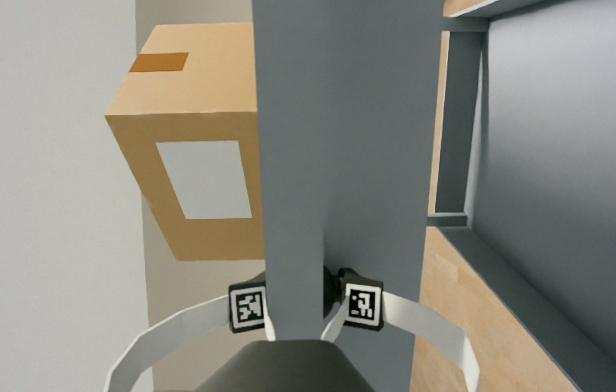

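Request:
move(blocking=false, r2={"base":{"translate_m":0.2,"strafe_m":-0.1},"pace":"slow"}, cameras=[])

Request:
wait(seconds=5, cameras=["r2_head_camera"])

Scene clock: 713.20 s.
move: r2 moving
r1: as last shown
r1.lidar_m: 0.73 2.76 3.36 1.49 1.50 3.23 1.64 1.37 1.36 1.53 1.54 1.17
r1.motor_effort: lift_m=+24(24) arm_m=-4(4) wheel_0=+18(19) wheel_1=+4(5) wheel_2=+12(12)
r1.servo_current: wrist_yaw_rad=91(98) wrist_pitch_rad=46(52) wrist_roll_rad=52(59) gripper_m=52(59)
r1.contact_limits: arm_m 0; translate_m 1
r1.wrist_depth_mm: 177 197 219 304 389 500 - / 173 198 219 304 384 530 - / 177 198 220 303 384 521 - / 177 198 219 301 382 492 - / 177 198 218 303 382 492 878 / 181 196 180 178 379 521 - / 179 157 180 178 155 - -
r2.base_odometry: x=+0.135 y=-0.592 heading=-2.052
r2.turned_by_wheels: +0.000
r2.turned_by_imu: +0.001
r2.base_tilt: forward=-0.7 right=+0.1
r2.lidar_m: 0.58 2.84 2.14 2.05 2.24 1.91 1.84 1.98 2.73 2.66 2.84 0.53
r2.base_status: translate_m moving; strafe_m moving
r2.joint_positions: lift_m=+0.684 arm_m=+0.150 wrist_yaw_rad=-0.003 wrist_pitch_rad=+0.003 wrist_roll_rad=+1.569 gripper_m=-0.029
r2.joint_status: not commanded
r2.measured_speeds: translate_m=+0.048 strafe_m=-0.024 rotate_rad=+0.000 lift_m=+0.000 arm_m=+0.000 wrist_yaw_rad=+0.000 wrist_pitch_rad=+0.000 wrist_roll_rad=+0.000
r2.motor_effort: lift_m=+21(21) arm_m=+5(5) wheel_0=+9(11) wheel_1=+6(6) wheel_2=-11(13)
r2.servo_current: wrist_yaw_rad=46(52) wrist_pitch_rad=39(46) wrist_roll_rad=39(52) gripper_m=85(98)
r2.contact_limits: arm_m 0
r2.hand_pose: x=+0.6090 y=-0.0882 z=+0.8611 quat_wxyz=(+0.708, +0.706, +0.000, -0.002) (m; r2's base frame)
r2.wrist_depth_mm: - - 535 130 183 - - / - 459 439 134 192 759 - / - 449 442 141 204 - - / - - 517 149 212 - - / - - 621 156 223 - - / - - 186 167 180 1618 508 / - - - - - 1618 462
pictures: none
No camera images: "cameras" was empty.

Scene clock: 716.10 s.
earlier move: r2 done
r1.base_odometry: x=-2.362 y=+1.180 heading=+0.472
r1.turned_by_wheels: +0.000
r1.turned_by_imu: +0.000
r1.base_tilt: forward=-1.6 right=+1.3
r1.lidar_m: 0.72 2.75 3.35 1.28 1.30 3.22 1.68 1.36 1.36 1.50 1.54 1.17
r1.base_status: not commanded
r1.joint_positions: lift_m=+0.830 arm_m=+0.351 wrist_yaw_rad=+0.016 wrist_pitch_rad=+0.002 wrist_roll_rad=+0.000 gripper_m=-0.029
r1.joint_status: not commanded
r1.measured_speeds: all 0
r1.motor_effort: lift_m=+24(24) arm_m=-4(4) wheel_0=+18(19) wheel_1=+4(5) wheel_2=+12(12)
r1.servo_current: wrist_yaw_rad=98(111) wrist_pitch_rad=39(52) wrist_roll_rad=46(72) gripper_m=52(65)
r1.contact_limits: arm_m 0; translate_m 1
r1.hand_pose: x=+0.8117 y=-0.0828 z=+1.0074 quat_wxyz=(+1.000, +0.000, +0.001, +0.008) (m; r1's base frame)
r1.wrist_depth_mm: 176 198 219 304 387 500 - / 173 198 219 303 387 525 - / 177 198 219 303 384 517 - / 177 198 218 301 384 496 - / 178 197 219 301 382 488 891 / 181 196 179 178 382 521 - / 179 157 180 177 156 - -
r2.base_odometry: x=-0.035 y=-0.715 heading=-2.051
r2.turned_by_wheels: +0.000
r2.turned_by_imu: +0.002
r2.base_tilt: forward=-0.6 right=+0.1
r2.lidar_m: 0.58 2.93 2.25 2.15 2.32 2.12 2.06 2.15 2.62 2.56 2.73 0.52
r2.base_status: done
r2.joint_positions: lift_m=+0.684 arm_m=+0.150 wrist_yaw_rad=+0.002 wrist_pitch_rad=+0.003 wrist_roll_rad=+1.569 gripper_m=-0.029
r2.joint_status: not commanded
r2.measured_speeds: all 0
r2.motor_effort: lift_m=+21(21) arm_m=+4(5) wheel_0=+6(14) wheel_1=+4(8) wheel_2=-4(13)
r2.servo_current: wrist_yaw_rad=46(65) wrist_pitch_rad=39(46) wrist_roll_rad=46(59) gripper_m=98(98)
r2.contact_limits: arm_m 0
r2.hand_pose: x=+0.6094 y=-0.0868 z=+0.8611 quat_wxyz=(+0.708, +0.706, +0.002, +0.000) (m; r2's base frame)
r2.wrist_depth_mm: - 480 452 118 172 - - / - 410 410 125 182 - - / - 473 452 134 194 - - / - - 554 143 207 - - / - - - 153 222 - - / - - 186 165 180 1618 500 / - - - - - 1708 1160
wait: 2.90 of 5 s (r2 has come to rest)
pictures: r2_head_camera
Images, in order (width x height): r2_head_camera 420x560.

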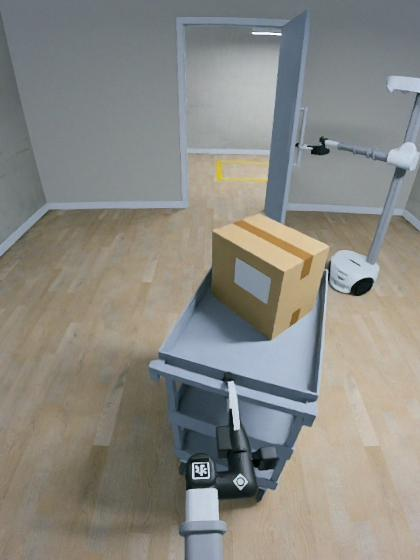

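Request:
move(blocking=false, r2={"base":{"strafe_m":-0.12},"pace":"slow"}, cameras=[])

Request:
wait(seconds=5, cameras=["r2_head_camera"])

Scene clock: 726.60 s.
move: r2 moving
r1: as last shown
r1.lidar_m: 0.73 2.76 3.38 1.29 1.29 3.22 1.66 1.34 1.37 1.52 1.55 1.18
r1.servo_current: wrist_yaw_rad=111(111) wrist_pitch_rad=46(46) wrist_roll_rad=46(59) gripper_m=52(65)
r1.contact_limits: arm_m 0; translate_m 1
r1.wrist_depth_mm: 176 198 218 306 387 500 - / 172 197 218 303 384 525 - / 177 198 218 303 382 525 - / 177 198 218 301 382 492 - / 177 197 216 301 382 492 891 / 181 197 180 178 382 525 - / 179 157 180 177 156 - -
r2.base_odometry: x=-0.047 y=-0.709 heading=-2.051
r2.turned_by_wheels: +0.000
r2.turned_by_imu: +0.001
r2.base_tilt: forward=-0.6 right=+0.0
r2.lidar_m: 0.56 3.00 2.29 2.16 2.33 2.10 2.05 2.18 2.61 2.55 2.72 0.51
r2.base_status: strafe_m moving
r2.joint_positions: lift_m=+0.684 arm_m=+0.150 wrist_yaw_rad=+0.002 wrist_pitch_rad=+0.003 wrist_roll_rad=+1.569 gripper_m=-0.029
r2.joint_status: not commanded
r2.measured_speeds: translate_m=+0.001 strafe_m=-0.056 rotate_rad=-0.003 lift_m=+0.000 arm_m=+0.000 wrist_yaw_rad=+0.000 wrist_pitch_rad=+0.000 wrist_roll_rad=+0.000
r2.motor_effort: lift_m=+21(21) arm_m=+4(5) wheel_0=+12(14) wheel_1=-5(7) wheel_2=-1(3)
r2.servo_current: wrist_yaw_rad=33(52) wrist_pitch_rad=39(46) wrist_roll_rad=39(59) gripper_m=98(98)
r2.contact_limits: arm_m 0
r2.hand_pose: x=+0.6095 y=-0.0867 z=+0.8611 quat_wxyz=(+0.708, +0.706, +0.002, +0.000) (m; r2's base frame)
r2.wrist_depth_mm: - 492 452 118 172 - - / - 407 407 126 182 - - / - 466 449 133 195 - - / - - 544 142 207 - - / - - - 153 220 1863 - / - - 187 164 180 1618 496 / - - - - - 1708 1182
pictures: none
No camera images: "cameras" was empty.

Scene clock: 728.43 s.
earlier move: r2 done
r1.base_odometry: x=-2.362 y=+1.180 heading=+0.472
r1.turned_by_wheels: +0.000
r1.turned_by_imu: +0.000
r1.base_tilt: forward=-1.6 right=+1.2
r1.lidar_m: 0.71 2.75 3.35 1.24 1.22 3.24 1.66 1.35 1.36 1.49 1.53 1.20
r1.base_status: not commanded
r1.joint_positions: lift_m=+0.830 arm_m=+0.351 wrist_yaw_rad=+0.016 wrist_pitch_rad=+0.002 wrist_roll_rad=+0.000 gripper_m=-0.029
r1.joint_status: not commanded
r1.measured_speeds: all 0
r1.motor_effort: lift_m=+24(24) arm_m=-4(4) wheel_0=+18(19) wheel_1=+5(5) wheel_2=+12(12)
r1.servo_current: wrist_yaw_rad=85(111) wrist_pitch_rad=46(52) wrist_roll_rad=46(65) gripper_m=59(65)
r1.contact_limits: arm_m 0; translate_m 1
r1.hand_pose: x=+0.8117 y=-0.0828 z=+1.0074 quat_wxyz=(+1.000, +0.000, +0.001, +0.008) (m; r1's base frame)
r1.wrist_depth_mm: 176 198 218 304 387 500 - / 173 198 219 303 384 530 - / 176 198 219 300 384 525 - / 177 197 218 301 382 496 - / 177 197 218 301 379 492 891 / 181 197 180 178 384 521 - / 179 157 180 177 156 - -
r2.base_odometry: x=-0.141 y=-0.660 heading=-2.051
r2.turned_by_wheels: +0.000
r2.turned_by_imu: +0.000
r2.base_tilt: forward=-0.7 right=+0.1
r2.lidar_m: 0.58 3.11 2.38 2.26 2.46 2.12 2.05 2.21 2.49 2.46 2.59 0.55
r2.base_status: done
r2.joint_positions: lift_m=+0.684 arm_m=+0.150 wrist_yaw_rad=+0.002 wrist_pitch_rad=+0.003 wrist_roll_rad=+1.569 gripper_m=-0.029
r2.joint_status: not commanded
r2.measured_speeds: all 0
r2.motor_effort: lift_m=+21(21) arm_m=+4(5) wheel_0=+6(14) wheel_1=-5(7) wheel_2=+0(3)
r2.servo_current: wrist_yaw_rad=59(59) wrist_pitch_rad=33(52) wrist_roll_rad=52(59) gripper_m=98(98)
r2.contact_limits: arm_m 0
r2.hand_pose: x=+0.6095 y=-0.0867 z=+0.8611 quat_wxyz=(+0.708, +0.706, +0.002, +0.000) (m; r2's base frame)
r2.wrist_depth_mm: - - - 135 190 - - / - 517 473 141 197 750 - / - 442 433 146 206 - - / - - 508 153 215 809 - / - - 597 159 224 - - / - - 186 167 180 1708 - / - - - - - 1708 459
wait: 1.83 of 5 s (r2 has come to rest)
pictures: r2_head_camera
Images, in order (width x height): r2_head_camera 420x560.

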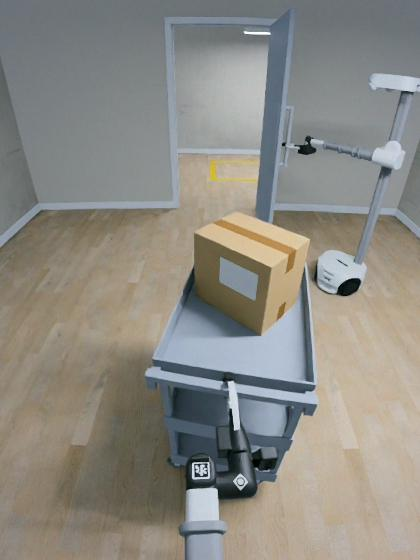

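Request:
move(blocking=false, r2={"base":{"translate_m":0.15,"strafe_m":-0.1},"pace":"slow"}, cameras=[])

Request:
wait(seconds=5, cameras=["r2_head_camera"])

Scene clock: 737.60 s.
move: r2 moving
r1: as last shown
r1.lidar_m: 0.73 2.77 3.37 1.20 1.21 3.23 1.66 1.37 1.35 1.54 1.55 1.20
r1.servo_current: wrist_yaw_rad=85(98) wrist_pitch_rad=46(52) wrist_roll_rad=52(65) gripper_m=52(65)
r1.contact_limits: arm_m 0; translate_m 1
r1.wrist_depth_mm: 176 198 219 303 387 500 - / 173 199 218 303 387 530 - / 177 198 219 303 384 525 - / 177 198 218 303 382 492 - / 177 198 219 300 382 488 - / 180 198 180 177 382 521 - / 179 158 180 177 155 - -
r2.base_odometry: x=-0.153 y=-0.666 heading=-2.052
r2.turned_by_wheels: -0.001
r2.turned_by_imu: +0.000
r2.base_tilt: forward=-0.7 right=+0.1
r2.lidar_m: 0.56 3.13 2.37 2.29 2.47 2.12 2.06 2.18 2.51 2.42 2.55 0.54
r2.base_status: translate_m moving; strafe_m moving
r2.joint_positions: lift_m=+0.684 arm_m=+0.150 wrist_yaw_rad=+0.002 wrist_pitch_rad=+0.003 wrist_roll_rad=+1.569 gripper_m=-0.029
r2.joint_status: not commanded
r2.measured_speeds: translate_m=+0.045 strafe_m=-0.030 rotate_rad=-0.002 lift_m=+0.000 arm_m=+0.000 wrist_yaw_rad=-0.015 wrist_pitch_rad=+0.000 wrist_roll_rad=+0.000
r2.motor_effort: lift_m=+21(21) arm_m=+4(5) wheel_0=+10(12) wheel_1=-5(7) wheel_2=-11(11)
r2.servo_current: wrist_yaw_rad=52(52) wrist_pitch_rad=33(46) wrist_roll_rad=39(59) gripper_m=91(98)
r2.contact_limits: arm_m 0
r2.hand_pose: x=+0.6094 y=-0.0869 z=+0.8611 quat_wxyz=(+0.708, +0.706, +0.002, +0.000) (m; r2's base frame)
r2.wrist_depth_mm: - - - 137 191 - - / - - 488 142 199 741 - / - 439 433 147 208 - - / - - 500 154 216 831 - / - - 597 160 224 - - / - - 187 167 180 1661 - / - - - - 243 1708 462
pictures: none
No camera images: "cameras" was empty.

Scene clock: 740.07 s.
earlier move: r2 done
r1.base_odometry: x=-2.362 y=+1.180 heading=+0.472
r1.turned_by_wheels: +0.000
r1.turned_by_imu: +0.000
r1.base_tilt: forward=-1.6 right=+1.3
r1.lidar_m: 0.71 2.75 3.37 1.03 1.04 3.19 1.68 1.36 1.36 1.52 1.56 1.17
r1.base_status: not commanded
r1.joint_positions: lift_m=+0.830 arm_m=+0.351 wrist_yaw_rad=+0.016 wrist_pitch_rad=+0.002 wrist_roll_rad=+0.000 gripper_m=-0.029
r1.joint_status: not commanded
r1.measured_speeds: all 0
r1.on_its_own: wrist_yaw_rad is at rest, and its servo_current (124 mA) is outside its rest range (0 to 104 mA)
r1.motor_effort: lift_m=+24(24) arm_m=-4(4) wheel_0=+19(19) wheel_1=+4(5) wheel_2=+12(12)
r1.servo_current: wrist_yaw_rad=124(124) wrist_pitch_rad=39(52) wrist_roll_rad=59(65) gripper_m=59(65)
r1.contact_limits: arm_m 0; translate_m 1
r1.hand_pose: x=+0.8117 y=-0.0828 z=+1.0074 quat_wxyz=(+1.000, +0.000, +0.001, +0.008) (m; r1's base frame)
r1.wrist_depth_mm: 176 198 219 303 389 500 - / 173 198 219 303 384 530 - / 177 198 218 304 384 525 - / 177 197 218 301 382 496 - / 177 198 218 301 382 496 904 / 180 197 180 178 382 521 - / 179 157 180 177 156 - -
r2.base_odometry: x=-0.299 y=-0.746 heading=-2.052
r2.turned_by_wheels: +0.000
r2.turned_by_imu: +0.000
r2.base_tilt: forward=-0.7 right=+0.0
r2.lidar_m: 0.56 3.23 2.47 2.37 2.53 2.27 2.18 2.33 2.42 2.33 2.49 0.53
r2.base_status: done
r2.joint_positions: lift_m=+0.684 arm_m=+0.150 wrist_yaw_rad=-0.001 wrist_pitch_rad=+0.003 wrist_roll_rad=+1.569 gripper_m=-0.029
r2.joint_status: not commanded
r2.measured_speeds: all 0
r2.motor_effort: lift_m=+21(21) arm_m=+5(5) wheel_0=+1(12) wheel_1=-5(7) wheel_2=-9(13)
r2.servo_current: wrist_yaw_rad=59(59) wrist_pitch_rad=39(46) wrist_roll_rad=46(65) gripper_m=85(98)
r2.contact_limits: arm_m 0
r2.hand_pose: x=+0.6091 y=-0.0878 z=+0.8611 quat_wxyz=(+0.708, +0.706, +0.001, -0.001) (m; r2's base frame)
r2.wrist_depth_mm: - - 564 132 187 - - / - 477 455 138 195 750 - / - 445 439 144 206 - - / - - 508 151 213 - - / - - 615 158 224 - - / - - 186 167 179 1576 521 / - - - - 247 1708 473
wait: 2.47 of 5 s (r2 has come to rest)
pictures: r2_head_camera
Images, in order (width x height): r2_head_camera 420x560.

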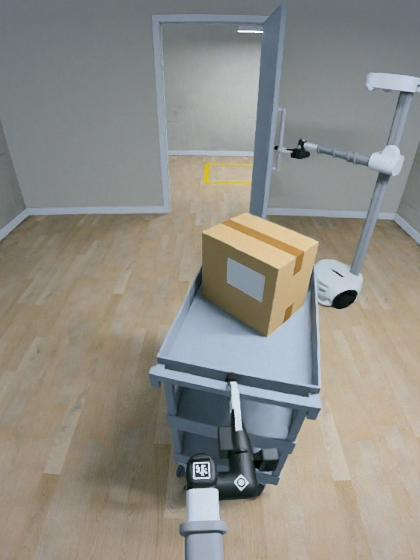

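Request:
move(blocking=false, r2={"joints":{"gripper_m":0.05}}, cameras=[])

Request:
wait(seconds=2, cameras=[])

Request:
move(blocking=false, r2={"base":{"translate_m":0.012,"strafe_m":-0.065},"pace":"slow"}, cameras=[])

Request:
wait(seconds=3, cameras=["r2_wrist_camera","r2_head_camera"])

Scene clock: 764.97 s.
move: r2 moving
r1.base_odometry: x=-2.362 y=+1.180 heading=+0.472
r1.turned_by_wheels: +0.000
r1.turned_by_imu: +0.000
r1.base_tilt: forward=-1.6 right=+1.2
r1.lidar_m: 0.72 2.77 3.35 1.05 1.02 3.21 1.68 1.35 1.37 1.51 1.55 1.18
r1.base_status: not commanded
r1.joint_positions: lift_m=+0.830 arm_m=+0.351 wrist_yaw_rad=+0.016 wrist_pitch_rad=+0.002 wrist_roll_rad=+0.000 gripper_m=-0.029
r1.joint_status: not commanded
r1.measured_speeds: all 0
r1.motor_effort: lift_m=+24(24) arm_m=-4(4) wheel_0=+19(19) wheel_1=+5(5) wheel_2=+12(12)
r1.servo_current: wrist_yaw_rad=85(104) wrist_pitch_rad=39(46) wrist_roll_rad=46(59) gripper_m=52(65)
r1.contact_limits: arm_m 0; translate_m 1
r1.hand_pose: x=+0.8117 y=-0.0828 z=+1.0074 quat_wxyz=(+1.000, +0.000, +0.001, +0.008) (m; r1's base frame)
r1.wrist_depth_mm: 177 198 219 304 387 504 - / 173 198 218 304 382 525 - / 177 198 219 303 387 525 - / 177 198 218 303 379 496 - / 177 198 218 300 382 492 - / 181 196 180 177 379 521 - / 179 157 180 177 155 - -
r2.base_odometry: x=-0.299 y=-0.746 heading=-2.052
r2.turned_by_wheels: +0.000
r2.turned_by_imu: +0.001
r2.base_tilt: forward=-0.6 right=+0.0
r2.lidar_m: 0.56 3.22 2.45 2.36 2.51 2.24 2.20 2.33 2.39 2.33 2.50 0.51
r2.base_status: not commanded
r2.joint_positions: lift_m=+0.684 arm_m=+0.150 wrist_yaw_rad=-0.001 wrist_pitch_rad=+0.003 wrist_roll_rad=+1.569 gripper_m=-0.003
r2.joint_status: gripper_m moving
r2.measured_speeds: translate_m=+0.000 strafe_m=+0.000 rotate_rad=+0.001 lift_m=+0.000 arm_m=+0.000 wrist_yaw_rad=+0.000 wrist_pitch_rad=+0.000 wrist_roll_rad=+0.000
r2.motor_effort: lift_m=+21(21) arm_m=+4(5) wheel_0=+1(1) wheel_1=-4(6) wheel_2=-8(9)
r2.servo_current: wrist_yaw_rad=39(52) wrist_pitch_rad=46(46) wrist_roll_rad=46(59) gripper_m=85(91)
r2.contact_limits: arm_m 0
r2.hand_pose: x=+0.6091 y=-0.0878 z=+0.8611 quat_wxyz=(+0.708, +0.706, +0.001, -0.001) (m; r2's base frame)
r2.wrist_depth_mm: - - 559 136 190 - - / - 492 462 142 199 759 - / - 455 445 148 209 - - / - - 521 156 218 - - / - - 621 164 229 - - / - - 189 172 181 1708 - / - - - - - 1537 466
pictures: none
No camera images: "cameras" was empty.

Scene clock: 766.00 s.
earlier move: r2 done
r1.base_odometry: x=-2.362 y=+1.180 heading=+0.472
r1.turned_by_wheels: +0.000
r1.turned_by_imu: +0.000
r1.base_tilt: forward=-1.6 right=+1.2
r1.lidar_m: 0.74 2.75 3.37 1.05 0.99 3.22 1.66 1.36 1.33 1.50 1.55 1.20
r1.base_status: not commanded
r1.joint_positions: lift_m=+0.830 arm_m=+0.351 wrist_yaw_rad=+0.016 wrist_pitch_rad=+0.002 wrist_roll_rad=+0.000 gripper_m=-0.029
r1.joint_status: not commanded
r1.measured_speeds: all 0
r1.motor_effort: lift_m=+24(24) arm_m=-4(4) wheel_0=+18(19) wheel_1=+4(5) wheel_2=+12(12)
r1.servo_current: wrist_yaw_rad=104(104) wrist_pitch_rad=33(52) wrist_roll_rad=46(59) gripper_m=59(65)
r1.contact_limits: arm_m 0; translate_m 1
r1.hand_pose: x=+0.8117 y=-0.0828 z=+1.0074 quat_wxyz=(+1.000, +0.000, +0.001, +0.008) (m; r1's base frame)
r1.wrist_depth_mm: 177 198 220 304 389 504 - / 173 197 219 303 382 530 - / 177 198 218 303 387 525 - / 176 197 219 303 384 496 - / 177 198 219 303 382 496 891 / 180 197 179 178 382 525 - / 179 157 179 178 155 - -
r2.base_odometry: x=-0.299 y=-0.746 heading=-2.052
r2.turned_by_wheels: +0.000
r2.turned_by_imu: +0.000
r2.base_tilt: forward=-0.6 right=+0.1
r2.lidar_m: 0.59 3.22 2.45 2.36 2.52 2.25 2.21 2.33 2.42 2.35 2.51 0.51
r2.base_status: not commanded
r2.joint_positions: lift_m=+0.684 arm_m=+0.150 wrist_yaw_rad=-0.001 wrist_pitch_rad=+0.003 wrist_roll_rad=+1.569 gripper_m=+0.050
r2.joint_status: all done
r2.measured_speeds: all 0
r2.motor_effort: lift_m=+19(21) arm_m=+5(5) wheel_0=+1(1) wheel_1=-3(6) wheel_2=-6(9)
r2.servo_current: wrist_yaw_rad=39(65) wrist_pitch_rad=39(46) wrist_roll_rad=46(59) gripper_m=59(124)
r2.contact_limits: arm_m 0
r2.hand_pose: x=+0.6091 y=-0.0878 z=+0.8612 quat_wxyz=(+0.708, +0.706, +0.001, -0.001) (m; r2's base frame)
r2.wrist_depth_mm: - - 559 145 199 - - / - 492 459 152 208 768 - / - 484 462 158 218 - - / - - 535 169 229 - - / - - 627 178 238 - - / - - 194 182 189 1708 504 / - - - - 267 1863 1182
wait: 1.03 of 2 s (r2 has come to rest)
pictures: none
No camera images: "cameras" was empty.

Scene clock: 766.50 s.
move: r2 moving
r1: as last shown
r1.base_tilt: forward=-1.6 right=+1.3
r1.lidar_m: 0.74 2.76 3.35 1.02 1.00 3.23 1.65 1.37 1.36 1.52 1.56 1.18
r1.motor_effort: lift_m=+24(24) arm_m=-4(4) wheel_0=+18(19) wheel_1=+5(5) wheel_2=+12(12)
r1.servo_current: wrist_yaw_rad=104(104) wrist_pitch_rad=46(46) wrist_roll_rad=59(59) gripper_m=52(59)
r1.contact_limits: arm_m 0; translate_m 1
r1.wrist_depth_mm: 177 198 219 306 389 504 - / 173 198 218 301 384 525 - / 176 198 218 303 384 525 - / 177 198 218 301 382 492 - / 177 198 218 301 382 496 - / 181 197 180 178 384 521 - / 179 157 179 177 155 - -
r2.base_odometry: x=-0.311 y=-0.742 heading=-2.052
r2.turned_by_wheels: +0.000
r2.turned_by_imu: +0.000
r2.base_tilt: forward=-0.7 right=+0.1
r2.lidar_m: 0.60 3.25 2.48 2.38 2.55 2.27 2.20 2.34 2.40 2.33 2.48 0.55
r2.base_status: translate_m moving; strafe_m moving
r2.joint_positions: lift_m=+0.684 arm_m=+0.150 wrist_yaw_rad=-0.001 wrist_pitch_rad=+0.003 wrist_roll_rad=+1.569 gripper_m=+0.050
r2.joint_status: not commanded
r2.measured_speeds: translate_m=+0.009 strafe_m=-0.052 rotate_rad=-0.004 lift_m=+0.000 arm_m=+0.000 wrist_yaw_rad=+0.001 wrist_pitch_rad=+0.000 wrist_roll_rad=+0.000
r2.motor_effort: lift_m=+20(20) arm_m=+4(5) wheel_0=+8(13) wheel_1=-5(8) wheel_2=-8(9)
r2.servo_current: wrist_yaw_rad=59(59) wrist_pitch_rad=46(46) wrist_roll_rad=46(59) gripper_m=52(59)
r2.contact_limits: arm_m 0
r2.hand_pose: x=+0.6092 y=-0.0876 z=+0.8612 quat_wxyz=(+0.708, +0.706, +0.001, -0.001) (m; r2's base frame)
r2.wrist_depth_mm: - - 544 142 196 - - / - 488 455 149 205 768 - / - 480 459 155 215 - - / - - 539 165 227 - - / - - 627 175 236 - - / - - 195 180 191 1661 508 / - - - - 266 1756 462
pictures: none
No camera images: "cameras" was empty.

Scene clock: 767.87 s.
earlier move: r2 done
r1.base_odometry: x=-2.362 y=+1.180 heading=+0.472
r1.turned_by_wheels: +0.000
r1.turned_by_imu: +0.000
r1.base_tilt: forward=-1.6 right=+1.2
r1.lidar_m: 0.71 2.75 3.36 1.00 0.98 3.21 1.68 1.36 1.33 1.52 1.54 1.20
r1.base_status: not commanded
r1.joint_positions: lift_m=+0.830 arm_m=+0.351 wrist_yaw_rad=+0.016 wrist_pitch_rad=+0.002 wrist_roll_rad=+0.000 gripper_m=-0.029
r1.joint_status: not commanded
r1.measured_speeds: all 0
r1.motor_effort: lift_m=+24(24) arm_m=-4(4) wheel_0=+18(19) wheel_1=+4(5) wheel_2=+12(12)
r1.servo_current: wrist_yaw_rad=78(111) wrist_pitch_rad=46(52) wrist_roll_rad=46(65) gripper_m=59(65)
r1.contact_limits: arm_m 0; translate_m 1
r1.hand_pose: x=+0.8117 y=-0.0828 z=+1.0074 quat_wxyz=(+1.000, +0.000, +0.001, +0.008) (m; r1's base frame)
r1.wrist_depth_mm: 177 198 218 303 384 500 - / 174 198 218 304 384 525 - / 177 198 217 303 384 530 - / 177 198 218 303 382 488 - / 177 198 218 303 382 488 - / 180 197 180 178 382 525 - / 180 157 180 177 156 - -
r2.base_odometry: x=-0.362 y=-0.727 heading=-2.052
r2.turned_by_wheels: +0.000
r2.turned_by_imu: +0.000
r2.base_tilt: forward=-0.7 right=+0.1
r2.lidar_m: 0.59 0.67 2.51 2.41 2.61 2.27 2.22 2.34 2.34 2.30 2.43 0.55
r2.base_status: done
r2.joint_positions: lift_m=+0.684 arm_m=+0.150 wrist_yaw_rad=-0.001 wrist_pitch_rad=+0.003 wrist_roll_rad=+1.569 gripper_m=+0.050
r2.joint_status: not commanded
r2.measured_speeds: all 0
r2.motor_effort: lift_m=+19(20) arm_m=+4(5) wheel_0=+6(13) wheel_1=-3(8) wheel_2=-6(9)
r2.servo_current: wrist_yaw_rad=39(59) wrist_pitch_rad=39(52) wrist_roll_rad=52(59) gripper_m=52(59)
r2.contact_limits: arm_m 0
r2.hand_pose: x=+0.6092 y=-0.0876 z=+0.8612 quat_wxyz=(+0.708, +0.706, +0.001, -0.001) (m; r2's base frame)
r2.wrist_depth_mm: - - - 142 196 741 - / - - 517 149 206 768 - / - 477 455 155 216 - - / - - 508 165 227 831 - / - - 597 175 237 - - / - - 195 181 189 1808 - / - - - - - 1863 500
wait: 1.37 of 3 s (r2 has come to rest)
pictures: r2_head_camera, r2_wrist_camera
Images, in order (width x height): r2_head_camera 420x560, r2_wrist_camera 616x392.

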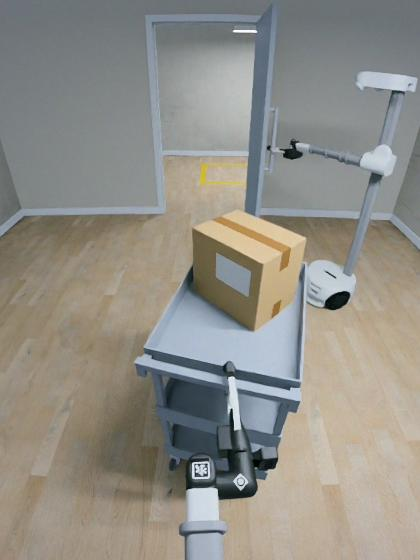

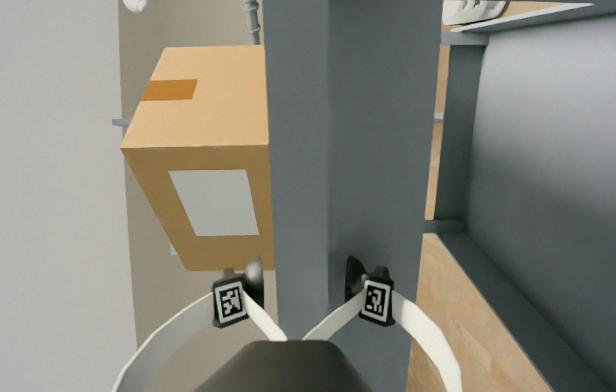

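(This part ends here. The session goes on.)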